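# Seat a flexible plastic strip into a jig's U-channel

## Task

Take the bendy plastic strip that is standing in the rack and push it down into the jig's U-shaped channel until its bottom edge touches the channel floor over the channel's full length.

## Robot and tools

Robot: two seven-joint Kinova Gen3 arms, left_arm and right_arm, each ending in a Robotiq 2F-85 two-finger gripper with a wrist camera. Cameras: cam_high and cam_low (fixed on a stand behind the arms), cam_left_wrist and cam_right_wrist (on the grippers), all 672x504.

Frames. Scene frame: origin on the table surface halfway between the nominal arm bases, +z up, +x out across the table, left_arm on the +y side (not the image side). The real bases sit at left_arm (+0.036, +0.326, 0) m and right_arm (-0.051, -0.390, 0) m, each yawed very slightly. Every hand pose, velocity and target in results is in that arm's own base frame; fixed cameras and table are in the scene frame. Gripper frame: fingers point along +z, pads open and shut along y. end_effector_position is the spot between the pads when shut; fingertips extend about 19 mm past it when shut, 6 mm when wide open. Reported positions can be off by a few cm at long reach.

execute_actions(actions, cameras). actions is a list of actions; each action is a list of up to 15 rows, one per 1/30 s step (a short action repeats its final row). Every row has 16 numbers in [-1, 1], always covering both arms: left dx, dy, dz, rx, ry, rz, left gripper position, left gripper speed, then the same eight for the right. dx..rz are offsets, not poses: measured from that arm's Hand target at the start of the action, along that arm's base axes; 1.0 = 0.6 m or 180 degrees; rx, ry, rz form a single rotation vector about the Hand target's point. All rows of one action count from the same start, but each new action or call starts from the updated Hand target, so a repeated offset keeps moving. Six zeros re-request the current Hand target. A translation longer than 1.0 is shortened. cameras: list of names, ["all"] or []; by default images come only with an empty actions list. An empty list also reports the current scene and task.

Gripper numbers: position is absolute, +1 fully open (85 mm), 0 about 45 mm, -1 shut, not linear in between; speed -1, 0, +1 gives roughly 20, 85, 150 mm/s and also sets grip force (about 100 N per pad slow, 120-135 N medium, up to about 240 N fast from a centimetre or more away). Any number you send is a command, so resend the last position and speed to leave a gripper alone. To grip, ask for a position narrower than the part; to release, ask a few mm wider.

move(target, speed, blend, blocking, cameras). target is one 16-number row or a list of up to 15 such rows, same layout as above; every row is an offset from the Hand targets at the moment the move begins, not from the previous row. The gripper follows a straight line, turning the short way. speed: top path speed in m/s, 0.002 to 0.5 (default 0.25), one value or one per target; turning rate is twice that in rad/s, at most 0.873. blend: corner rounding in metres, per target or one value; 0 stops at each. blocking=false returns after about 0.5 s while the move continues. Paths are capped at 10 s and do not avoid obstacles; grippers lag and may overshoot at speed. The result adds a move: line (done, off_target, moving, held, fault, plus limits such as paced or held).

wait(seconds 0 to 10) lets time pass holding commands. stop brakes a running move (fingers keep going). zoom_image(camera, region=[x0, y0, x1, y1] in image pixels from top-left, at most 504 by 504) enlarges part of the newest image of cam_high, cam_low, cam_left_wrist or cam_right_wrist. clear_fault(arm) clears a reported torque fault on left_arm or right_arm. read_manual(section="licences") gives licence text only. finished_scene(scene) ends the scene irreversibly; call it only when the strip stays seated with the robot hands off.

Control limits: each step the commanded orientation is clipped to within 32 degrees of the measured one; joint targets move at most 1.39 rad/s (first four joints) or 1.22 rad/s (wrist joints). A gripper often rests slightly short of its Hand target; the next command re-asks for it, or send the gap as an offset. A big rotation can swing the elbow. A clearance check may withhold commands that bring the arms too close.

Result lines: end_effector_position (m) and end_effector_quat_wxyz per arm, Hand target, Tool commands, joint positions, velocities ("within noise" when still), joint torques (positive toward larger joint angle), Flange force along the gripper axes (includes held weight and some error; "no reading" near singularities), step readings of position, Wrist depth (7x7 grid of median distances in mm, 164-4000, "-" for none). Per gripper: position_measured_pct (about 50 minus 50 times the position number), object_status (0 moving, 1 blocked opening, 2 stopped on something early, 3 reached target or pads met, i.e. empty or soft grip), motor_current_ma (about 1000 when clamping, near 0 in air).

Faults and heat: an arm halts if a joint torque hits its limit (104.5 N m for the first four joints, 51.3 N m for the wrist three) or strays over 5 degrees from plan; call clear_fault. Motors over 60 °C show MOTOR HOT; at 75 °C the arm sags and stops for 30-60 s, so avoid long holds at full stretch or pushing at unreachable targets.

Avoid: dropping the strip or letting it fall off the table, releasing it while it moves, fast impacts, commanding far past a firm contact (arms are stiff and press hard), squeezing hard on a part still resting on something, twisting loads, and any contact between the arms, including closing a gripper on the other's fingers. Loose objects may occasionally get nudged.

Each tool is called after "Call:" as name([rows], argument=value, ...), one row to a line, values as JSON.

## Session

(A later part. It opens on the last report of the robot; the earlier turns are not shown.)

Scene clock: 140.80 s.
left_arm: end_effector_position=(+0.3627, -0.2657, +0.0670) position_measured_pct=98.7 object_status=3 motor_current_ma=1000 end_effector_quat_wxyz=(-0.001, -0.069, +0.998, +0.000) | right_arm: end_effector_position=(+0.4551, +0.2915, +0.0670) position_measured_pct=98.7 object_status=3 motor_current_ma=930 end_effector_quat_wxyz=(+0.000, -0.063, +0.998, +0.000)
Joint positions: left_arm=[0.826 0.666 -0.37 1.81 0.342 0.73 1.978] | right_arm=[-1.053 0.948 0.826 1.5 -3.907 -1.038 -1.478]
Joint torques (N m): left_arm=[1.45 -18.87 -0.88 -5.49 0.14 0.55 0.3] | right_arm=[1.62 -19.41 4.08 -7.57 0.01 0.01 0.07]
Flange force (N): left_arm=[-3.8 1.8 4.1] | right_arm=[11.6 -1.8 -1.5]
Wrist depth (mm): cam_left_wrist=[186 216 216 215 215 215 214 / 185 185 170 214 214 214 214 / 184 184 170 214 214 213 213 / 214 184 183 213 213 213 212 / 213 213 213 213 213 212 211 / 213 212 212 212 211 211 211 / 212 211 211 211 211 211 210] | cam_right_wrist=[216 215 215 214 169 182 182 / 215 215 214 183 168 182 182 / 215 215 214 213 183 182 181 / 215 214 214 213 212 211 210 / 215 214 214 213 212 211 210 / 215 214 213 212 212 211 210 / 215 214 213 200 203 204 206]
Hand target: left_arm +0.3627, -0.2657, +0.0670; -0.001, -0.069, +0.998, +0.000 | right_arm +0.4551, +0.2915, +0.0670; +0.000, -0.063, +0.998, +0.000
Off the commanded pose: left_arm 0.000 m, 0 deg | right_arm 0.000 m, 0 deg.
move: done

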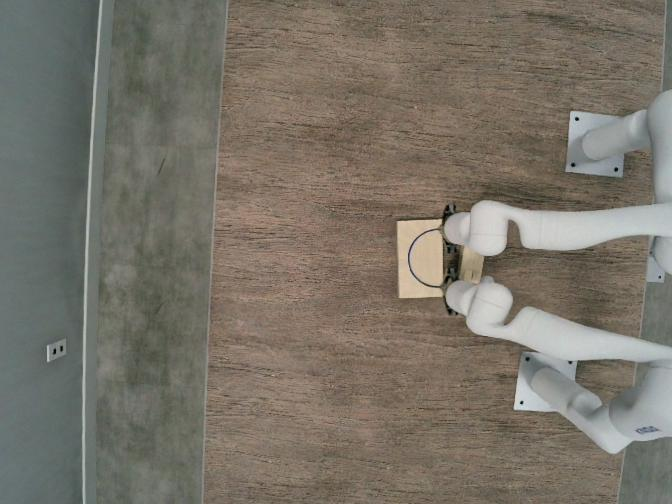

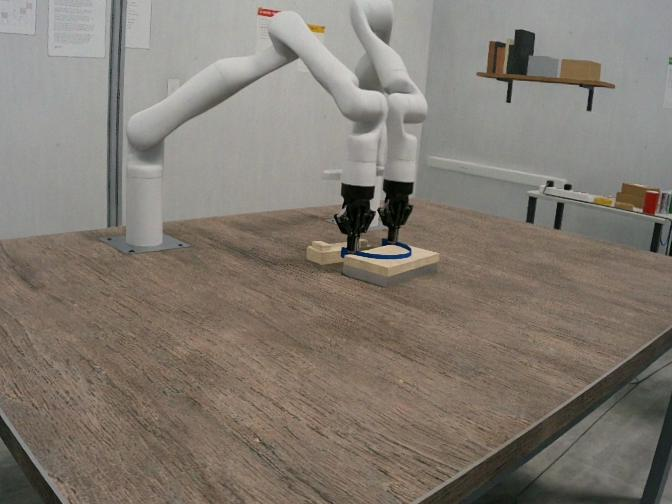

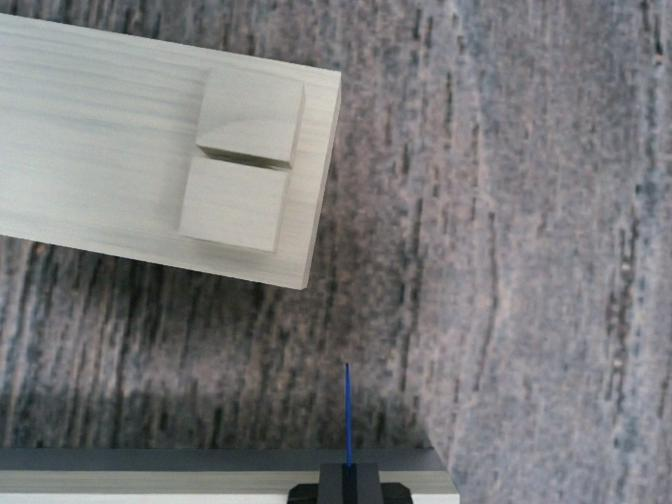

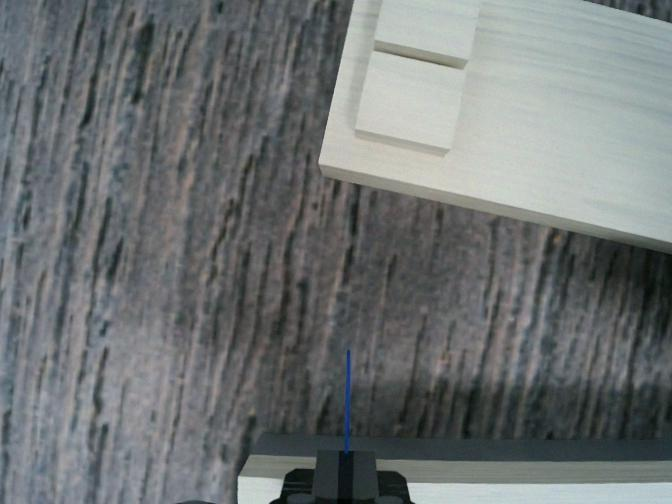

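Call:
move(target=[0,0,-0.0033,0,0,0,-1,-0.8,0,0,-0.0033,0,0,0,-1,-0.8], speed=0.01)

Call:
move(target=[0,0,-0.002,0,0,0,-1,-0.8,0,0,-0.002,0,0,0,-1,-0.8], speed=0.01, cameras=["cam_low"])

Call:
zoom_image(camera="cam_low", region=[330, 210, 450, 300])

Scene clock: 144.30 s.
left_arm: end_effector_position=(+0.3627, -0.2657, +0.0650) position_measured_pct=98.7 object_status=3 motor_current_ma=1000 end_effector_quat_wxyz=(-0.001, -0.069, +0.998, +0.000) | right_arm: end_effector_position=(+0.4551, +0.2914, +0.0650) position_measured_pct=98.7 object_status=3 motor_current_ma=930 end_effector_quat_wxyz=(+0.000, -0.063, +0.998, +0.000)
Joint positions: left_arm=[0.824 0.669 -0.368 1.812 0.344 0.725 1.977] | right_arm=[-1.052 0.951 0.824 1.501 -3.91 -1.034 -1.476]
Joint torques (N m): left_arm=[1.42 -18.92 -0.89 -5.46 0.13 0.57 0.32] | right_arm=[1.6 -19.42 4.07 -7.53 0.03 0.01 0.05]
Flange force (N): left_arm=[-3.7 1.8 4.3] | right_arm=[11.5 -1.8 -1.5]
Wrist depth (mm): cam_left_wrist=[184 214 214 213 213 213 212 / 183 183 168 183 212 212 212 / 182 182 168 211 212 211 211 / 211 182 181 211 211 211 210 / 212 211 211 210 210 210 210 / 211 210 210 210 209 209 209 / 210 210 210 210 209 209 208] | cam_right_wrist=[214 213 213 212 167 180 180 / 213 213 212 181 167 180 179 / 214 213 212 211 181 180 179 / 213 212 212 211 210 209 209 / 213 212 211 211 210 209 209 / 213 212 211 211 210 209 208 / 212 212 211 200 203 204 206]
Hand target: left_arm +0.3627, -0.2657, +0.0650; -0.001, -0.069, +0.998, +0.000 | right_arm +0.4551, +0.2914, +0.0650; +0.000, -0.063, +0.998, +0.000
Off the commanded pose: left_arm 0.000 m, 0 deg | right_arm 0.000 m, 0 deg.
move: done

Scene clock: 145.00 s.
left_arm: end_effector_position=(+0.3627, -0.2657, +0.0638) position_measured_pct=98.7 object_status=3 motor_current_ma=1000 end_effector_quat_wxyz=(-0.001, -0.069, +0.998, +0.000) | right_arm: end_effector_position=(+0.4551, +0.2915, +0.0639) position_measured_pct=98.7 object_status=3 motor_current_ma=930 end_effector_quat_wxyz=(+0.000, -0.063, +0.998, +0.000)
Joint positions: left_arm=[0.824 0.672 -0.367 1.813 0.345 0.722 1.976] | right_arm=[-1.051 0.952 0.823 1.502 -3.911 -1.032 -1.475]
Joint torques (N m): left_arm=[1.4 -17.45 -0.63 -5.08 0.17 0.39 0.28] | right_arm=[1.68 -13.39 1.57 -5.8 -0.23 0.65 0.08]
Flange force (N): left_arm=[-3.1 2.2 0.5] | right_arm=[13.1 -2.3 -15.3]
Wrist depth (mm): cam_left_wrist=[182 213 213 212 212 212 211 / 182 182 167 182 211 211 211 / 181 181 167 210 211 210 210 / 211 181 180 210 210 210 209 / 210 210 210 209 209 209 209 / 210 209 209 209 208 208 208 / 209 201 209 208 208 208 207] | cam_right_wrist=[213 212 211 211 166 179 179 / 213 212 211 180 166 179 179 / 212 212 211 210 180 179 178 / 213 212 211 210 209 209 208 / 212 211 211 210 209 209 208 / 212 211 211 210 209 208 207 / 212 211 210 - 202 203 205]
Hand target: left_arm +0.3627, -0.2657, +0.0638; -0.001, -0.069, +0.998, +0.000 | right_arm +0.4551, +0.2914, +0.0638; +0.000, -0.063, +0.998, +0.000
Off the commanded pose: left_arm 0.000 m, 0 deg | right_arm 0.000 m, 0 deg.
move: done
Images, in order (width x height): cam_low 672x504.

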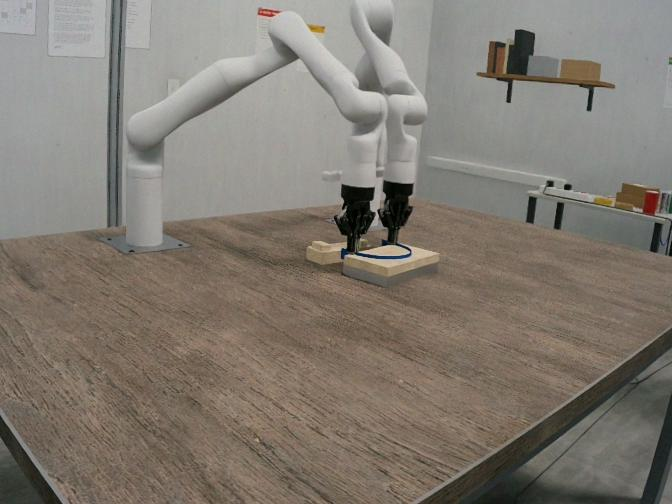

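Scaled by 4.200 from the camera's 672x504 image, which has a finer 960x720 frame.

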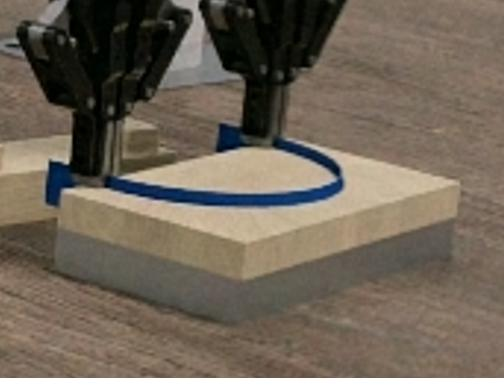

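Call:
move([
  [0,0,0,0,0,0,-0.5,-0.5,0,0,0,0,0,0,-0.5,-0.5],
  [0,0,0.06,0,0,0,-0.5,-0.5,0,0,0.06,0,0,0,-0.5,-0.5],
  [0,0,0.06,0,0,0,-1,0.5,0,0,0.06,0,0,0,-1,0.5],
], speed=0.08, cameras=["cam_low"])

Call:
zoom_image(camera="cam_low", region=[330, 220, 450, 300])

Scene clock: 157.53 s.
left_arm: end_effector_position=(+0.3627, -0.2657, +0.0998) position_measured_pct=98.7 object_status=0 motor_current_ma=380 end_effector_quat_wxyz=(-0.001, -0.069, +0.998, +0.000) | right_arm: end_effector_position=(+0.4551, +0.2915, +0.0998) position_measured_pct=98.7 object_status=0 motor_current_ma=380 end_effector_quat_wxyz=(+0.000, -0.063, +0.998, +0.000)
Joint positions: left_arm=[0.844 0.609 -0.396 1.782 0.308 0.814 2.007] | right_arm=[-1.065 0.904 0.858 1.473 -3.87 -1.103 -1.505]
Joint torques (N m): left_arm=[1.4 -18.46 -0.91 -6.04 0.09 0.54 0.26] | right_arm=[1.62 -19.1 4.02 -7.96 0.06 0.03 0.09]
Flange force (N): left_arm=[-4.0 1.2 3.9] | right_arm=[12.1 -1.9 -0.7]
Wrist depth (mm): cam_left_wrist=[250 249 249 248 248 248 247 / 218 218 217 248 247 247 247 / 217 217 203 247 246 246 246 / 247 217 216 246 246 245 245 / 246 246 246 245 245 245 245 / 245 245 245 245 244 244 243 / 216 215 214 214 229 243 243] | cam_right_wrist=[249 248 247 246 202 245 244 / 249 247 247 246 201 214 214 / 249 248 246 246 215 214 214 / 248 247 246 246 245 244 243 / 248 247 246 245 244 244 243 / 248 247 246 244 244 243 242 / 248 246 246 212 202 204 206]
Hand target: left_arm +0.3627, -0.2657, +0.0998; -0.001, -0.069, +0.998, +0.000 | right_arm +0.4551, +0.2915, +0.0998; +0.000, -0.063, +0.998, +0.000
Off the commanded pose: left_arm 0.000 m, 0 deg | right_arm 0.000 m, 0 deg.
move: done
Images, in order (width x height): cam_low 672x504.

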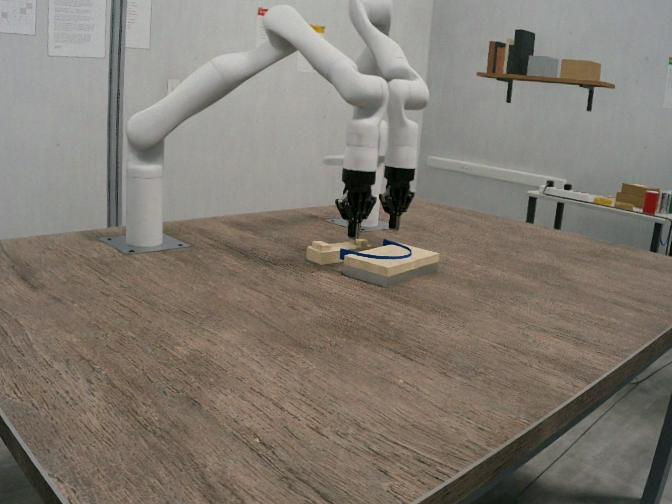

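Scaled by 4.200 from the camera's 672x504 image, which has a finer 960x720 frame.

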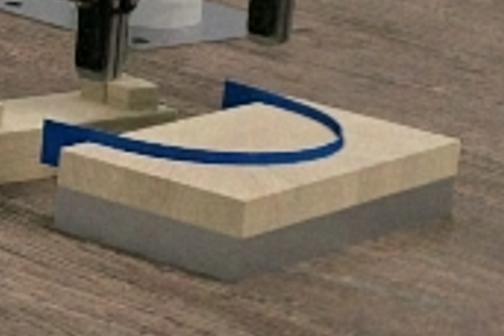

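Call:
move(target=[0,0,-0.0445,0,0,0,-1,0.5,0,0,-0.0445,0,0,0,-1,0.5], speed=0.04)

Call:
move(target=[0,0,-0.0017,0,0,0,-1,0.5,0,0,-0.0017,0,0,0,-1,0.5], speed=0.01)

Call:
move(target=[0,0,-0.0017,0,0,0,-1,0.5,0,0,-0.0017,0,0,0,-1,0.5], speed=0.01)

Scene clock: 162.93 s.
left_arm: end_effector_position=(+0.3627, -0.2657, +0.0731) position_measured_pct=98.7 object_status=3 motor_current_ma=1000 end_effector_quat_wxyz=(+0.000, -0.069, +0.998, +0.000) | right_arm: end_effector_position=(+0.4551, +0.2915, +0.0731) position_measured_pct=98.7 object_status=3 motor_current_ma=940 end_effector_quat_wxyz=(+0.000, -0.063, +0.998, +0.000)
Joint positions: left_arm=[0.829 0.655 -0.375 1.806 0.336 0.745 1.984] | right_arm=[-1.055 0.939 0.832 1.495 -3.9 -1.05 -1.483]
Joint torques (N m): left_arm=[1.42 -18.82 -0.87 -5.56 0.11 0.55 0.28] | right_arm=[1.61 -19.33 4.1 -7.62 0.07 0.03 0.08]
Flange force (N): left_arm=[-3.9 1.5 4.1] | right_arm=[11.6 -1.8 -1.3]
Wrist depth (mm): cam_left_wrist=[192 222 222 222 221 221 221 / 191 191 177 191 221 220 220 / 191 190 176 220 220 220 219 / 220 190 189 219 219 219 218 / 219 219 219 219 218 218 218 / 219 219 218 218 218 217 217 / 215 215 215 214 217 217 216] | cam_right_wrist=[222 221 221 220 175 188 188 / 222 221 220 189 175 188 187 / 222 221 220 219 189 188 187 / 221 221 220 219 218 218 217 / 221 220 220 219 218 218 216 / 221 220 220 218 218 217 216 / 221 220 219 201 203 205 206]
Hand target: left_arm +0.3627, -0.2657, +0.0731; -0.001, -0.069, +0.998, +0.000 | right_arm +0.4551, +0.2915, +0.0731; +0.000, -0.063, +0.998, +0.000
Off the commanded pose: left_arm 0.000 m, 0 deg | right_arm 0.000 m, 0 deg.
move: done

Scene clock: 163.63 s.
left_arm: end_effector_position=(+0.3627, -0.2657, +0.0721) position_measured_pct=98.7 object_status=3 motor_current_ma=1000 end_effector_quat_wxyz=(-0.001, -0.069, +0.998, +0.000) | right_arm: end_effector_position=(+0.4551, +0.2914, +0.0721) position_measured_pct=98.7 object_status=3 motor_current_ma=940 end_effector_quat_wxyz=(+0.000, -0.063, +0.998, +0.000)
Joint positions: left_arm=[0.829 0.657 -0.374 1.806 0.337 0.743 1.983] | right_arm=[-1.055 0.941 0.831 1.496 -3.901 -1.048 -1.482]
Joint torques (N m): left_arm=[1.42 -18.79 -0.88 -5.56 0.11 0.57 0.28] | right_arm=[1.63 -19.34 4.08 -7.65 0.06 0.03 0.11]
Flange force (N): left_arm=[-3.8 1.6 4.1] | right_arm=[11.8 -1.8 -1.4]
Wrist depth (mm): cam_left_wrist=[191 221 221 220 220 220 220 / 190 190 175 190 219 219 219 / 190 189 175 219 219 219 218 / 219 189 188 218 218 218 218 / 219 218 218 218 217 217 217 / 218 218 217 217 217 216 216 / 215 215 214 214 216 216 216] | cam_right_wrist=[221 220 220 219 174 187 186 / 221 220 219 188 174 187 187 / 220 220 219 218 188 187 186 / 220 219 219 218 217 217 216 / 220 219 219 218 217 216 216 / 220 219 218 217 217 216 215 / 220 219 218 201 203 204 206]
Hand target: left_arm +0.3627, -0.2657, +0.0721; -0.001, -0.069, +0.998, +0.000 | right_arm +0.4551, +0.2914, +0.0721; +0.000, -0.063, +0.998, +0.000
Off the commanded pose: left_arm 0.000 m, 0 deg | right_arm 0.000 m, 0 deg.
move: done

Scene clock: 164.33 s.
left_arm: end_effector_position=(+0.3627, -0.2657, +0.0711) position_measured_pct=98.7 object_status=3 motor_current_ma=1000 end_effector_quat_wxyz=(-0.001, -0.069, +0.998, +0.000) | right_arm: end_effector_position=(+0.4551, +0.2915, +0.0711) position_measured_pct=98.7 object_status=3 motor_current_ma=940 end_effector_quat_wxyz=(+0.000, -0.063, +0.998, +0.000)
Joint positions: left_arm=[0.828 0.658 -0.373 1.807 0.338 0.74 1.982] | right_arm=[-1.054 0.942 0.83 1.497 -3.902 -1.046 -1.481]
Joint torques (N m): left_arm=[1.42 -18.78 -0.92 -5.56 0.1 0.54 0.27] | right_arm=[1.62 -19.27 4.04 -7.56 0.06 0.02 0.09]
Flange force (N): left_arm=[-3.7 1.6 4.1] | right_arm=[11.6 -1.7 -1.6]
Wrist depth (mm): cam_left_wrist=[190 220 220 219 219 219 219 / 189 189 174 189 219 218 218 / 189 188 174 218 218 217 217 / 218 188 187 217 217 217 216 / 218 217 217 217 216 216 216 / 217 216 216 216 216 216 215 / 215 215 214 214 215 215 215] | cam_right_wrist=[220 219 218 218 173 186 186 / 220 219 218 187 173 186 186 / 219 218 218 217 187 186 185 / 219 219 218 217 216 215 214 / 219 218 217 217 216 215 215 / 219 218 217 217 216 215 214 / 219 218 217 201 203 204 206]
Hand target: left_arm +0.3627, -0.2657, +0.0711; -0.001, -0.069, +0.998, +0.000 | right_arm +0.4551, +0.2915, +0.0711; +0.000, -0.063, +0.998, +0.000
Off the commanded pose: left_arm 0.000 m, 0 deg | right_arm 0.000 m, 0 deg.
move: done

Call:
move(target=[0,0,-0.0025,0,0,0,-1,0.5,0,0,-0.0025,0,0,0,-1,0.5], speed=0.01)

Call:
move(target=[0,0,-0.0017,0,0,0,-1,0.5,0,0,-0.0017,0,0,0,-1,0.5], speed=0.01, cameras=["cam_low"])

Call:
zoom_image(camera="cam_low", region=[330, 220, 450, 300])

Scene clock: 167.63 s.
left_arm: end_effector_position=(+0.3627, -0.2657, +0.0696) position_measured_pct=98.7 object_status=3 motor_current_ma=1000 end_effector_quat_wxyz=(-0.001, -0.069, +0.998, +0.000) | right_arm: end_effector_position=(+0.4551, +0.2915, +0.0696) position_measured_pct=98.7 object_status=3 motor_current_ma=940 end_effector_quat_wxyz=(+0.000, -0.063, +0.998, +0.000)
Joint positions: left_arm=[0.827 0.661 -0.372 1.808 0.339 0.736 1.981] | right_arm=[-1.054 0.944 0.829 1.498 -3.904 -1.043 -1.48]
Joint torques (N m): left_arm=[1.41 -18.74 -0.87 -5.47 0.1 0.55 0.28] | right_arm=[1.61 -19.12 3.99 -7.48 0.07 0.03 0.1]
Flange force (N): left_arm=[-3.8 1.6 3.9] | right_arm=[11.6 -1.7 -1.9]
Wrist depth (mm): cam_left_wrist=[188 218 218 218 218 217 217 / 187 187 173 188 217 217 216 / 187 187 172 216 216 216 216 / 216 186 186 216 216 215 215 / 216 216 215 215 215 214 214 / 215 215 214 214 214 214 213 / 215 214 214 214 214 214 213] | cam_right_wrist=[219 218 217 216 172 185 184 / 218 217 217 186 171 184 184 / 218 217 216 215 185 184 184 / 218 217 216 215 215 214 213 / 218 217 216 215 215 214 213 / 217 216 216 215 214 213 213 / 217 216 216 201 202 204 206]
Hand target: left_arm +0.3627, -0.2657, +0.0696; -0.001, -0.069, +0.998, +0.000 | right_arm +0.4551, +0.2915, +0.0696; +0.000, -0.063, +0.998, +0.000
Off the commanded pose: left_arm 0.000 m, 0 deg | right_arm 0.000 m, 0 deg.
move: done

Scene clock: 168.33 s.
left_arm: end_effector_position=(+0.3627, -0.2657, +0.0686) position_measured_pct=98.7 object_status=3 motor_current_ma=1000 end_effector_quat_wxyz=(-0.001, -0.069, +0.998, +0.000) | right_arm: end_effector_position=(+0.4551, +0.2915, +0.0686) position_measured_pct=98.7 object_status=3 motor_current_ma=940 end_effector_quat_wxyz=(+0.000, -0.063, +0.998, +0.000)
Joint positions: left_arm=[0.826 0.663 -0.371 1.809 0.34 0.734 1.98] | right_arm=[-1.053 0.946 0.828 1.499 -3.905 -1.041 -1.479]
Joint torques (N m): left_arm=[1.4 -16.4 -0.53 -4.69 0.13 0.4 0.28] | right_arm=[1.6 -16.21 2.7 -6.47 -0.06 0.21 0.07]
Flange force (N): left_arm=[-3.2 2.1 -1.6] | right_arm=[11.9 -1.9 -8.5]
Wrist depth (mm): cam_left_wrist=[187 187 217 217 217 217 216 / 187 187 172 186 216 216 215 / 186 186 171 215 215 215 215 / 215 186 185 215 215 214 214 / 215 215 214 214 214 214 213 / 214 214 214 214 213 213 212 / 214 214 213 213 213 213 212] | cam_right_wrist=[218 217 216 215 171 184 183 / 217 217 216 185 170 184 183 / 217 216 216 215 184 184 183 / 217 216 215 215 214 213 212 / 217 216 215 214 214 213 212 / 216 216 215 214 214 213 212 / 216 216 215 200 202 204 205]
Hand target: left_arm +0.3627, -0.2657, +0.0686; -0.001, -0.069, +0.998, +0.000 | right_arm +0.4551, +0.2915, +0.0686; +0.000, -0.063, +0.998, +0.000
Off the commanded pose: left_arm 0.000 m, 0 deg | right_arm 0.000 m, 0 deg.
move: done
Images, in order (width x height): cam_low 672x504.

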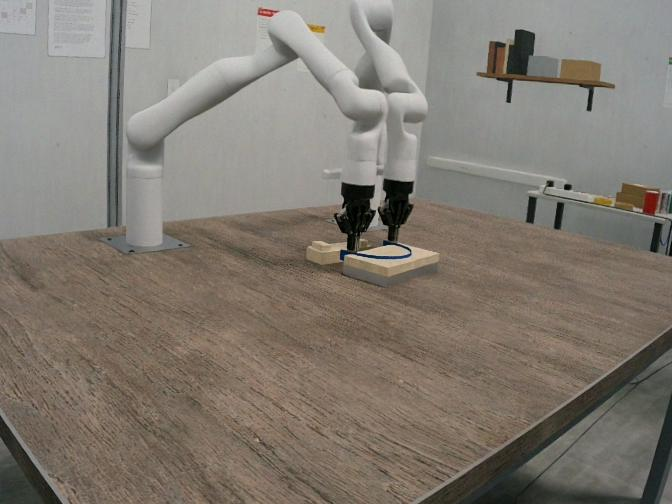

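Scaled by 4.200 from the camera's 672x504 image, which has a finer 960x720 frame.

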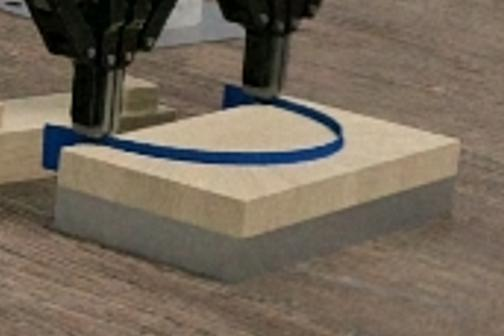

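Call:
move(target=[0,0,-0.0017,0,0,0,-1,0.5,0,0,-0.0013,0,0,0,-1,0.5], speed=0.01)

Call:
move(target=[0,0,-0.0013,0,0,0,-1,0.5,0,0,-0.0008,0,0,0,-1,0.5], speed=0.01)

Scene clock: 172.17 s.
left_arm: end_effector_position=(+0.3627, -0.2657, +0.0676) position_measured_pct=98.7 object_status=3 motor_current_ma=1000 end_effector_quat_wxyz=(-0.001, -0.069, +0.998, +0.000) | right_arm: end_effector_position=(+0.4551, +0.2915, +0.0678) position_measured_pct=98.7 object_status=3 motor_current_ma=940 end_effector_quat_wxyz=(+0.000, -0.063, +0.998, +0.000)
Joint positions: left_arm=[0.826 0.665 -0.37 1.81 0.341 0.731 1.979] | right_arm=[-1.053 0.947 0.827 1.499 -3.906 -1.039 -1.479]
Joint torques (N m): left_arm=[1.16 -13.93 -0.51 -3.78 0.04 0.16 0.3] | right_arm=[1.79 -13.75 1.8 -5.58 -0.05 0.44 0.09]
Flange force (N): left_arm=[-2.6 2.0 -7.5] | right_arm=[12.3 -1.7 -14.0]
Wrist depth (mm): cam_left_wrist=[186 217 216 216 216 215 215 / 186 186 171 185 215 215 215 / 185 185 171 215 214 214 214 / 215 185 184 214 214 214 213 / 214 214 214 213 213 213 213 / 214 214 213 213 212 212 212 / 213 213 213 212 212 212 211] | cam_right_wrist=[217 216 215 215 170 183 183 / 217 216 215 184 170 183 182 / 216 216 215 214 184 183 182 / 216 216 215 214 213 213 212 / 216 215 214 214 213 212 211 / 216 215 214 214 213 212 211 / 216 215 214 200 202 204 206]
Hand target: left_arm +0.3627, -0.2657, +0.0675; -0.001, -0.069, +0.998, +0.000 | right_arm +0.4551, +0.2915, +0.0678; +0.000, -0.063, +0.998, +0.000
Off the commanded pose: left_arm 0.000 m, 0 deg | right_arm 0.000 m, 0 deg.
move: done

Scene clock: 172.87 s.
left_arm: end_effector_position=(+0.3627, -0.2657, +0.0668) position_measured_pct=98.7 object_status=3 motor_current_ma=1000 end_effector_quat_wxyz=(-0.001, -0.069, +0.998, +0.000) | right_arm: end_effector_position=(+0.4551, +0.2915, +0.0673) position_measured_pct=98.7 object_status=3 motor_current_ma=940 end_effector_quat_wxyz=(+0.000, -0.063, +0.998, +0.000)
Joint positions: left_arm=[0.825 0.666 -0.37 1.811 0.342 0.729 1.978] | right_arm=[-1.053 0.947 0.826 1.5 -3.907 -1.038 -1.478]
Joint torques (N m): left_arm=[1.05 -13.55 -0.51 -3.3 -0.05 0.39 0.29] | right_arm=[1.94 -14.06 2.04 -5.36 0.12 0.26 0.07]
Flange force (N): left_arm=[-2.8 1.4 -7.9] | right_arm=[11.6 -1.1 -13.0]
Wrist depth (mm): cam_left_wrist=[186 216 216 215 215 215 214 / 185 185 170 185 214 214 214 / 184 184 170 214 214 214 213 / 214 184 183 213 213 213 212 / 213 213 213 213 212 212 212 / 213 213 212 212 212 211 211 / 212 212 212 211 211 211 210] | cam_right_wrist=[216 216 215 214 170 183 182 / 216 215 215 184 169 183 182 / 216 215 214 214 183 182 182 / 216 215 214 214 213 212 211 / 215 215 214 213 212 212 211 / 215 215 214 213 212 211 211 / 215 214 214 - 202 204 205]
Hand target: left_arm +0.3627, -0.2657, +0.0668; -0.001, -0.069, +0.998, +0.000 | right_arm +0.4551, +0.2915, +0.0673; +0.000, -0.063, +0.998, +0.000
Off the commanded pose: left_arm 0.000 m, 0 deg | right_arm 0.000 m, 0 deg.
move: done

Call:
move(target=[0,0,-0.0017,0,0,0,-1,0.5,0,0,-0.0017,0,0,0,-1,0.5], speed=0.01)

Call:
move(target=[0,0,-0.0017,0,0,0,-1,0.5,0,0,-0.0017,0,0,0,-1,0.5], speed=0.01, cameras=["cam_low"])

Call:
zoom_image(camera="cam_low", region=[330, 220, 450, 300])

Scene clock: 176.63 s.
left_arm: end_effector_position=(+0.3627, -0.2657, +0.0658) position_measured_pct=98.7 object_status=3 motor_current_ma=1000 end_effector_quat_wxyz=(-0.001, -0.069, +0.998, +0.000) | right_arm: end_effector_position=(+0.4551, +0.2915, +0.0663) position_measured_pct=98.7 object_status=3 motor_current_ma=940 end_effector_quat_wxyz=(+0.000, -0.063, +0.998, +0.000)
Joint positions: left_arm=[0.825 0.668 -0.369 1.811 0.343 0.727 1.978] | right_arm=[-1.052 0.949 0.825 1.5 -3.908 -1.036 -1.478]
Joint torques (N m): left_arm=[0.78 -11 -0.56 -2.31 -0.16 0.25 0.28] | right_arm=[2.18 -11.67 1.29 -4.45 0.17 0.45 0.04]
Flange force (N): left_arm=[-2.1 1.2 -13.7] | right_arm=[12.0 -0.8 -18.2]
Wrist depth (mm): cam_left_wrist=[185 215 215 214 214 214 214 / 184 184 169 184 214 213 213 / 184 183 169 213 213 212 212 / 213 183 182 212 212 212 212 / 213 213 212 212 211 211 211 / 212 212 211 211 211 211 210 / 212 211 211 211 210 210 209] | cam_right_wrist=[215 215 214 213 168 182 181 / 215 214 214 183 168 182 181 / 215 214 214 213 182 182 181 / 215 214 214 213 212 211 210 / 215 214 213 212 211 211 210 / 214 214 213 212 211 211 210 / 214 213 213 - 201 203 205]
Hand target: left_arm +0.3627, -0.2657, +0.0658; -0.001, -0.069, +0.998, +0.000 | right_arm +0.4551, +0.2914, +0.0663; +0.000, -0.063, +0.998, +0.000
Off the commanded pose: left_arm 0.000 m, 0 deg | right_arm 0.000 m, 0 deg.
move: done

Scene clock: 177.33 s.
left_arm: end_effector_position=(+0.3627, -0.2657, +0.0647) position_measured_pct=98.7 object_status=3 motor_current_ma=1000 end_effector_quat_wxyz=(-0.001, -0.069, +0.998, +0.000) | right_arm: end_effector_position=(+0.4551, +0.2915, +0.0653) position_measured_pct=98.7 object_status=3 motor_current_ma=940 end_effector_quat_wxyz=(+0.000, -0.063, +0.998, +0.000)
Joint positions: left_arm=[0.824 0.67 -0.368 1.812 0.344 0.724 1.977] | right_arm=[-1.052 0.95 0.824 1.501 -3.909 -1.034 -1.477]
Joint torques (N m): left_arm=[0.57 -9.12 -0.47 -1.52 -0.21 0.13 0.3] | right_arm=[2.46 -9.34 0.52 -3.53 0.2 0.6 0.05]
Flange force (N): left_arm=[-1.8 0.9 -18.1] | right_arm=[12.3 -0.4 -23.2]
Wrist depth (mm): cam_left_wrist=[184 214 214 214 213 212 213 / 183 183 169 183 213 212 212 / 183 183 168 212 212 211 211 / 212 182 182 211 211 211 211 / 212 212 211 211 211 210 210 / 211 211 211 210 210 209 209 / 210 210 210 210 209 209 209] | cam_right_wrist=[215 214 213 184 167 181 180 / 214 214 213 182 168 181 180 / 214 213 213 212 181 181 180 / 214 213 212 212 211 210 210 / 214 213 212 211 211 210 210 / 213 213 212 211 211 210 209 / 214 213 212 - 201 203 205]
Hand target: left_arm +0.3627, -0.2657, +0.0647; -0.001, -0.069, +0.998, +0.000 | right_arm +0.4551, +0.2915, +0.0653; +0.000, -0.063, +0.998, +0.000
Off the commanded pose: left_arm 0.000 m, 0 deg | right_arm 0.000 m, 0 deg.
move: done
Images, in order (width x height): cam_low 672x504.

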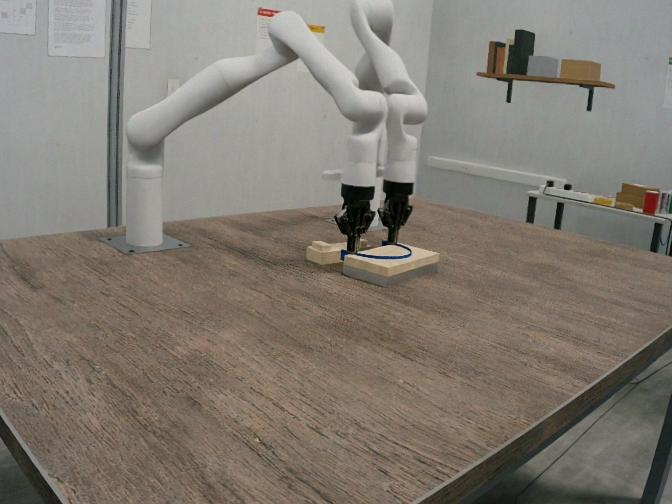

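Scaled by 4.200 from the camera's 672x504 image, which has a finer 960x720 frame.

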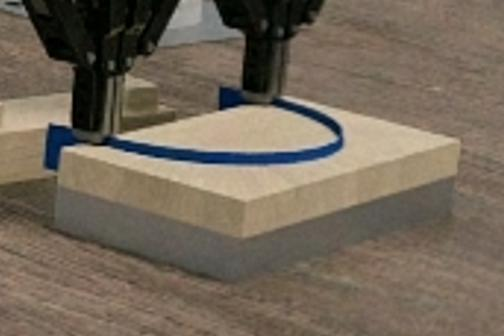

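Call:
move([
  [0,0,0.04,0,0,0,-1,0.5,0,0,0.04,0,0,0,-1,0.5],
  [0.1085,-0.017,0.04,0,0,0,-1,0.5,0.0978,0.0445,0.04,0,0,0,-1,0.5],
  [0.1085,-0.017,0.0088,0,0,0,-1,0.5,0.0978,0.0445,0.0078,0,0,0,-1,0.5],
], speed=[0.08,0.1,0.03], blend=[0.005,0.005,0], cameras=["cam_high","cam_left_wrist"])

Call:
move(target=[0,0,-0.0025,0,0,0,-1,0.5,0,0,-0.0025,0,0,0,-1,0.5], speed=0.01)

Call:
move(target=[0,0,-0.0025,0,0,0,-1,0.5,0,0,-0.0025,0,0,0,-1,0.5], speed=0.01)

Call:
zoom_image(camera="cam_high", region=[390, 210, 470, 310])

Scene clock: 184.47 s.
left_arm: end_effector_position=(+0.4163, -0.2740, +0.0888) position_measured_pct=98.7 object_status=3 motor_current_ma=1000 end_effector_quat_wxyz=(+0.000, -0.069, +0.998, +0.000) | right_arm: end_effector_position=(+0.4966, +0.3103, +0.0893) position_measured_pct=98.7 object_status=3 motor_current_ma=940 end_effector_quat_wxyz=(+0.001, -0.064, +0.998, +0.000)
Joint positions: left_arm=[0.769 0.71 -0.38 1.616 0.32 0.878 1.975] | right_arm=[-0.99 0.995 0.838 1.288 -3.884 -1.172 -1.548]
Joint torques (N m): left_arm=[1.57 -20.54 -0.96 -6.52 0.19 0.51 0.29] | right_arm=[1.4 -21.14 3.98 -8.27 -0.05 0 0.08]
Flange force (N): left_arm=[-3.7 1.7 3.5] | right_arm=[13.4 -3.2 -0.1]
Wrist depth (mm): cam_left_wrist=[208 207 207 193 237 236 236 / 237 237 225 227 236 235 235 / 237 236 236 236 235 235 234 / 235 235 235 235 234 234 234 / 191 190 190 190 190 233 233 / 190 190 189 189 189 232 233 / 190 189 189 189 188 232 232] | cam_right_wrist=[238 237 236 206 205 204 203 / 238 237 236 235 234 233 210 / 237 236 236 235 234 234 233 / 237 236 235 235 234 233 232 / 237 236 191 190 190 190 188 / 237 236 191 190 189 189 188 / 237 236 191 - 190 189 188]
Hand target: left_arm +0.4163, -0.2740, +0.0888; +0.000, -0.069, +0.998, +0.000 (not the last commanded pose) | right_arm +0.4966, +0.3103, +0.0893; +0.001, -0.064, +0.998, +0.000 (not the last commanded pose)
Off the commanded pose: left_arm 0.022 m, 0 deg | right_arm 0.027 m, 0 deg.
move: held (left_arm, right_arm; a check stopped the path); path passed 1 of 3 targets; limits=held
pose unreachable (left arm): on one or more control steps of this call, first in action 0 (counted from 0), this arm could not follow its commanded pose, so it was not sent that pose on those steps. It may still have moved: this result reports where it is.
cause: moving toward the commanded pose would bring a part of the arm too close to another arm (this arm's gripper and the right arm's gripper, where that arm would come to rest).
pose unreachable (right arm): on one or more control steps of this call, first in action 0 (counted from 0), this arm could not follow its commanded pose, so it was not sent that pose on those steps. It may still have moved: this result reports where it is.
cause: moving toward the commanded pose would bring a part of the arm too close to another arm (this arm's gripper and the left arm's gripper, along the way the arms are being sent, or toward where that arm still pushes).
Images, in order (width x height): cam_high 672x504, cam_left_wrist 672x504.

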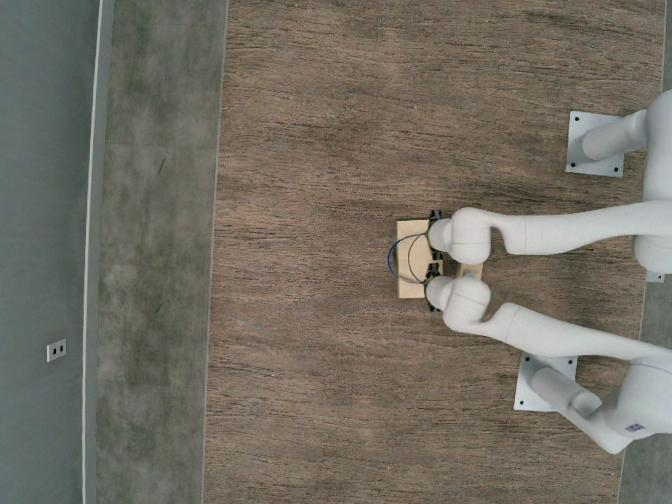

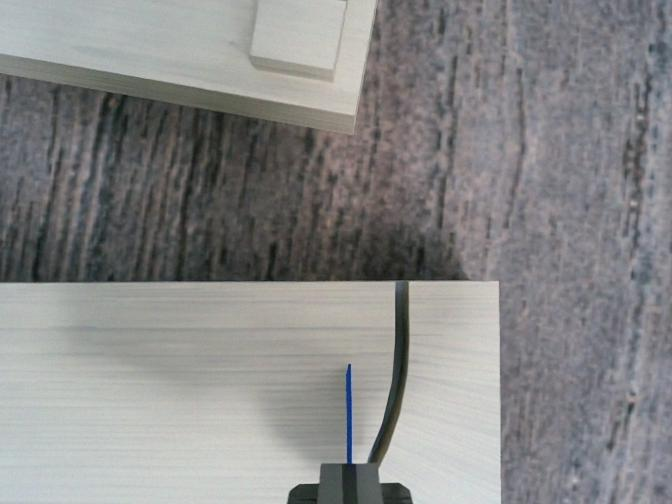

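Scene clock: 185.17 s.
left_arm: end_effector_position=(+0.4163, -0.2740, +0.0873) position_measured_pct=98.7 object_status=3 motor_current_ma=1000 end_effector_quat_wxyz=(+0.000, -0.069, +0.998, +0.000) | right_arm: end_effector_position=(+0.4966, +0.3103, +0.0878) position_measured_pct=98.7 object_status=3 motor_current_ma=940 end_effector_quat_wxyz=(+0.001, -0.064, +0.998, +0.000)
Joint positions: left_arm=[0.769 0.712 -0.38 1.618 0.321 0.875 1.974] | right_arm=[-0.99 0.996 0.837 1.289 -3.885 -1.17 -1.547]
Joint torques (N m): left_arm=[1.6 -20.22 -0.9 -6.31 0.19 0.53 0.28] | right_arm=[1.4 -20.76 3.83 -8.03 -0.04 -0.02 0.11]
Flange force (N): left_arm=[-3.8 1.7 2.8] | right_arm=[13.1 -3.0 -0.9]
Wrist depth (mm): cam_left_wrist=[206 206 206 191 235 235 235 / 236 235 225 226 234 234 234 / 235 235 234 234 233 233 233 / 234 234 233 234 233 233 233 / 189 189 189 189 188 232 232 / 188 188 188 188 188 231 231 / 188 188 188 188 187 230 230] | cam_right_wrist=[237 236 235 204 203 202 202 / 236 235 235 234 233 231 210 / 236 235 235 234 233 232 231 / 236 235 234 233 233 232 231 / 236 235 190 189 189 188 187 / 236 235 189 189 188 188 187 / 235 234 190 - 188 187 187]
Hand target: left_arm +0.4163, -0.2740, +0.0873; +0.000, -0.069, +0.998, +0.000 | right_arm +0.4966, +0.3103, +0.0878; +0.001, -0.064, +0.998, +0.000
Off the commanded pose: left_arm 0.000 m, 0 deg | right_arm 0.000 m, 0 deg.
move: done

Scene clock: 185.87 s.
left_arm: end_effector_position=(+0.4163, -0.2740, +0.0858) position_measured_pct=98.7 object_status=3 motor_current_ma=1000 end_effector_quat_wxyz=(+0.000, -0.069, +0.998, +0.000) | right_arm: end_effector_position=(+0.4966, +0.3103, +0.0863) position_measured_pct=98.7 object_status=3 motor_current_ma=940 end_effector_quat_wxyz=(+0.001, -0.064, +0.998, +0.000)
Joint positions: left_arm=[0.768 0.714 -0.379 1.619 0.322 0.871 1.973] | right_arm=[-0.99 0.998 0.836 1.291 -3.887 -1.167 -1.546]
Joint torques (N m): left_arm=[1.84 -15.22 0.09 -3.67 0.25 0.79 0.28] | right_arm=[1.36 -15.54 1.77 -5.53 0.04 -0.13 0.09]
Flange force (N): left_arm=[-4.6 1.6 -7.2] | right_arm=[11.6 -2.4 -10.9]
Wrist depth (mm): cam_left_wrist=[205 205 204 190 234 234 234 / 235 234 227 229 233 233 233 / 234 234 233 233 232 232 232 / 233 233 232 232 232 231 231 / 188 188 188 187 187 230 230 / 188 187 187 187 187 230 230 / 187 187 186 187 186 230 229] | cam_right_wrist=[236 235 234 205 202 201 201 / 235 234 233 232 232 231 211 / 235 234 234 233 231 231 230 / 235 234 233 232 232 230 230 / 235 234 189 188 187 187 186 / 234 234 188 188 187 187 186 / 234 234 189 - 187 187 186]
Hand target: left_arm +0.4163, -0.2740, +0.0858; +0.000, -0.069, +0.998, +0.000 | right_arm +0.4966, +0.3103, +0.0863; +0.001, -0.064, +0.998, +0.000
Off the commanded pose: left_arm 0.000 m, 0 deg | right_arm 0.000 m, 0 deg.
move: done

Scaled by 5.040 from the camera's 672x504 image, which has a finer 960x720 frame.
This view is cut from an older image: the scene may have changed since it was taken.

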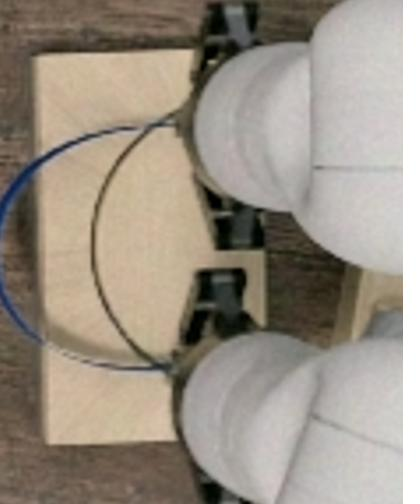

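Call:
move([
  [0,0,0.008,0,0,0,-1,0.5,0,0,0.008,0,0,0,-1,0.5],
  [-0.0893,0.0138,0.008,0,0,0,-1,0.5,-0.0692,-0.0313,0.008,0,0,0,-1,0.5],
], speed=0.06, cameras=["cam_high","cam_left_wrist","cam_right_wrist"])

Call:
zoom_image(camera="cam_high", region=[390, 210, 470, 310])

Call:
zoom_image(camera="cam_left_wrist", region=[270, 350, 430, 504])

Call:
zoom_image(camera="cam_right_wrist", region=[270, 340, 430, 504])

Scene clock: 199.07 s.
left_arm: end_effector_position=(+0.3628, -0.2657, +0.0906) position_measured_pct=98.7 object_status=3 motor_current_ma=1000 end_effector_quat_wxyz=(+0.000, -0.069, +0.998, +0.000) | right_arm: end_effector_position=(+0.4551, +0.2915, +0.0911) position_measured_pct=98.7 object_status=3 motor_current_ma=940 end_effector_quat_wxyz=(+0.001, -0.064, +0.998, +0.000)
Joint positions: left_arm=[0.839 0.624 -0.389 1.791 0.318 0.789 1.999] | right_arm=[-1.062 0.914 0.85 1.483 -3.88 -1.083 -1.497]
Joint torques (N m): left_arm=[1.41 -18.62 -0.87 -5.96 0.16 0.51 0.3] | right_arm=[1.58 -19.16 4.01 -7.92 0.01 0.06 0.05]
Flange force (N): left_arm=[-3.9 1.5 4.0] | right_arm=[12.1 -2.1 -1.0]
Wrist depth (mm): cam_left_wrist=[240 240 240 239 239 238 238 / 209 209 208 238 238 238 237 / 208 208 194 237 237 237 236 / 237 208 207 236 237 236 236 / 237 237 237 236 236 235 235 / 236 236 236 235 235 235 234 / 215 214 214 213 229 234 234] | cam_right_wrist=[240 239 238 238 193 206 235 / 240 239 238 209 193 206 205 / 240 239 238 237 206 206 205 / 239 239 238 237 236 236 227 / 239 238 237 237 236 235 235 / 239 238 237 237 235 235 234 / 239 238 237 - 202 205 206]
Hand target: left_arm +0.3628, -0.2657, +0.0906; +0.000, -0.069, +0.998, +0.000 | right_arm +0.4551, +0.2915, +0.0911; +0.001, -0.064, +0.998, +0.000
Off the commanded pose: left_arm 0.000 m, 0 deg | right_arm 0.000 m, 0 deg.
move: done
Images, in order (width x height): cam_high 672x504, cam_left_wrist 672x504, cam_right_wrist 672x504.

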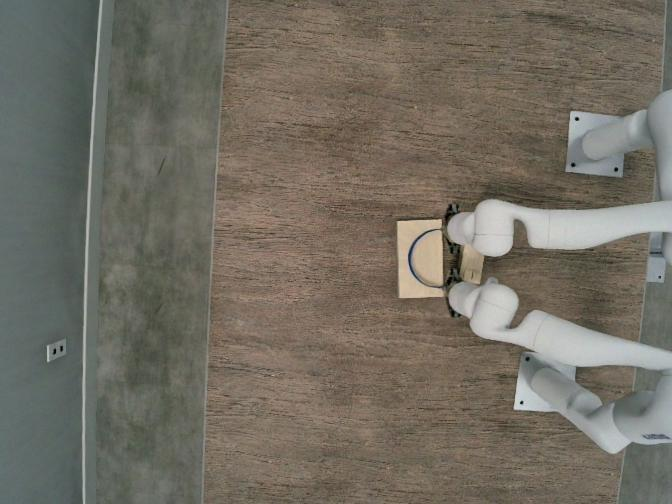

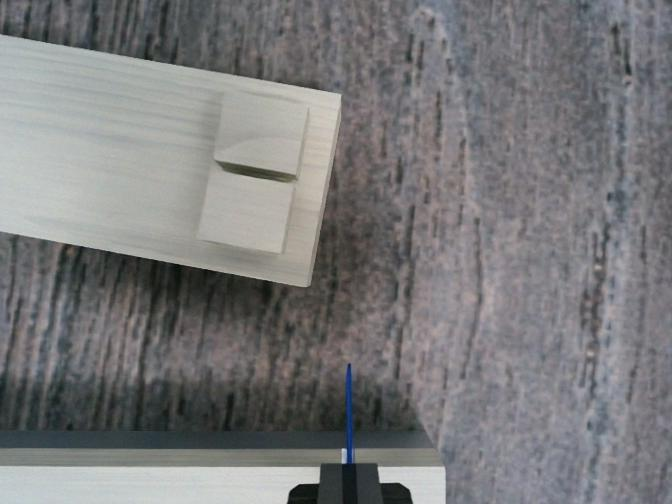

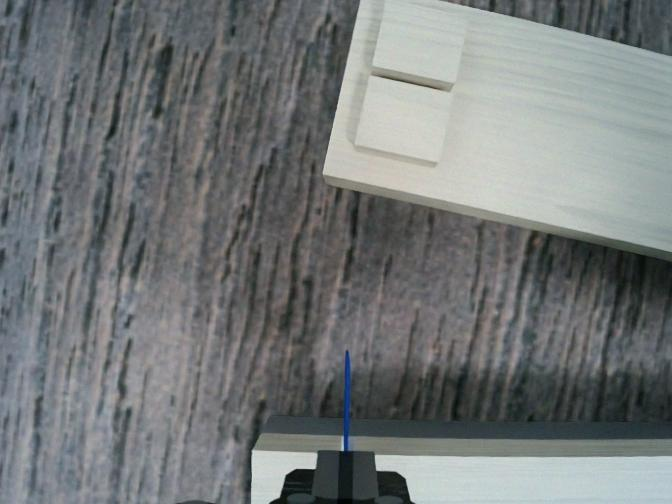

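Scaled by 5.040 from the camera's 672x504 image, which has a finer 960x720 frame.

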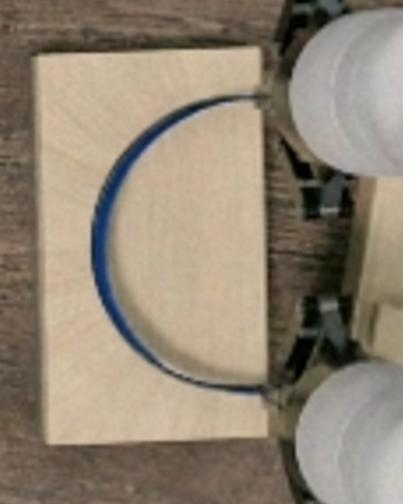

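Scaled by 3.150.

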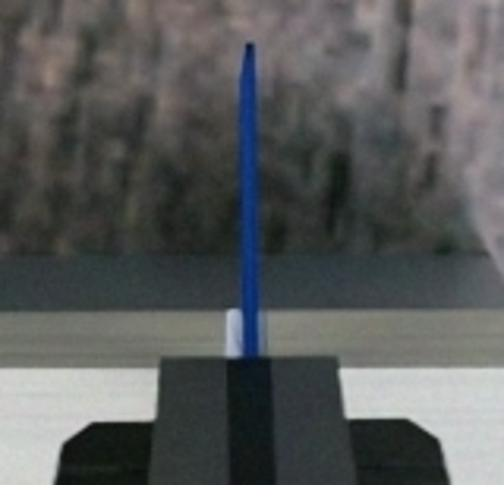

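Scaled by 3.073.

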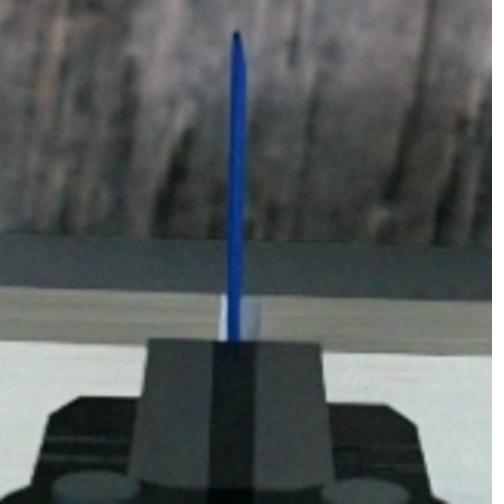

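Call:
move(target=[0,0,-0.026,0,0,0,-1,0.5,0,0,-0.0268,0,0,0,-1,0.5], speed=0.025, cameras=["cam_high","cam_low"])

Call:
zoom_image(camera="cam_high", region=[390, 210, 470, 310])

Call:
zoom_image(camera="cam_low", region=[330, 220, 450, 300])

Scene clock: 203.27 s.
left_arm: end_effector_position=(+0.3628, -0.2657, +0.0750) position_measured_pct=98.7 object_status=3 motor_current_ma=1000 end_effector_quat_wxyz=(+0.000, -0.069, +0.998, +0.000) | right_arm: end_effector_position=(+0.4551, +0.2915, +0.0750) position_measured_pct=98.7 object_status=3 motor_current_ma=940 end_effector_quat_wxyz=(+0.001, -0.064, +0.998, +0.000)
Joint positions: left_arm=[0.83 0.651 -0.377 1.805 0.334 0.749 1.985] | right_arm=[-1.056 0.936 0.834 1.496 -3.898 -1.051 -1.484]
Joint torques (N m): left_arm=[1.44 -18.78 -0.87 -5.68 0.16 0.53 0.29] | right_arm=[1.56 -19.35 4.06 -7.69 0.02 0.03 0.06]
Flange force (N): left_arm=[-3.8 1.7 4.1] | right_arm=[11.6 -1.9 -1.2]
Wrist depth (mm): cam_left_wrist=[194 224 224 223 223 222 223 / 193 193 178 222 222 222 222 / 193 192 178 221 222 221 221 / 222 192 191 221 221 220 221 / 221 221 221 220 220 220 220 / 221 220 220 220 219 219 219 / 215 215 214 214 219 219 218] | cam_right_wrist=[224 223 222 222 177 190 189 / 223 223 222 191 177 190 189 / 223 223 222 221 191 189 189 / 223 222 221 221 220 219 218 / 223 222 221 221 220 219 218 / 223 222 221 220 220 219 218 / 223 222 221 200 203 204 206]
Hand target: left_arm +0.3627, -0.2657, +0.0750; +0.000, -0.069, +0.998, +0.000 | right_arm +0.4550, +0.2915, +0.0750; +0.001, -0.064, +0.998, +0.000
Off the commanded pose: left_arm 0.000 m, 0 deg | right_arm 0.000 m, 0 deg.
move: done
Images, in order (width x height): cam_high 672x504, cam_low 672x504.

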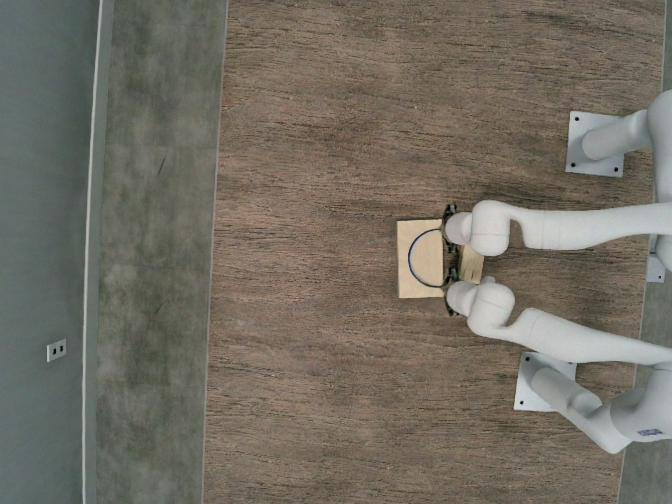

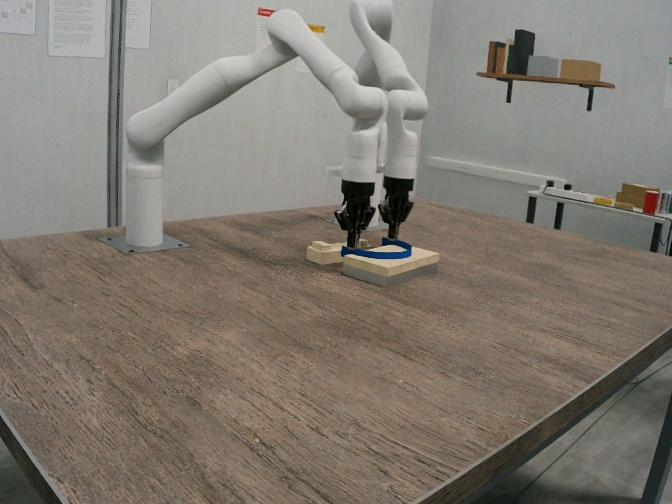

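Scaled by 5.040 from the camera's 672x504 image, which has a finer 960x720 frame.

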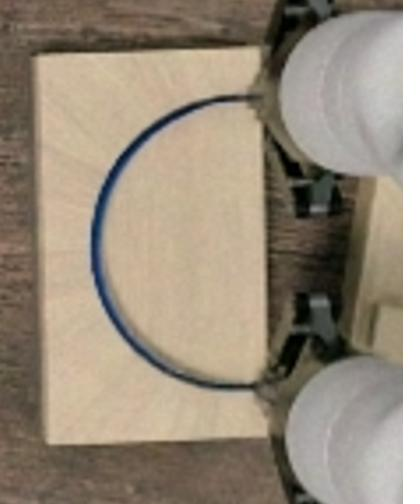

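Scaled by 4.200 from the camera's 672x504 image, which has a finer 960x720 frame.

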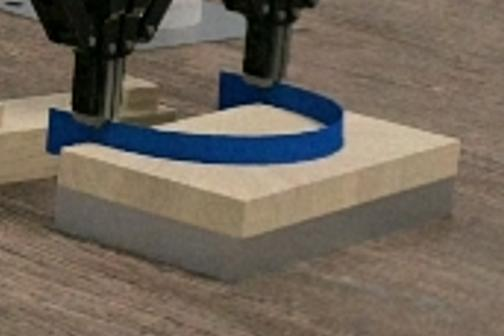

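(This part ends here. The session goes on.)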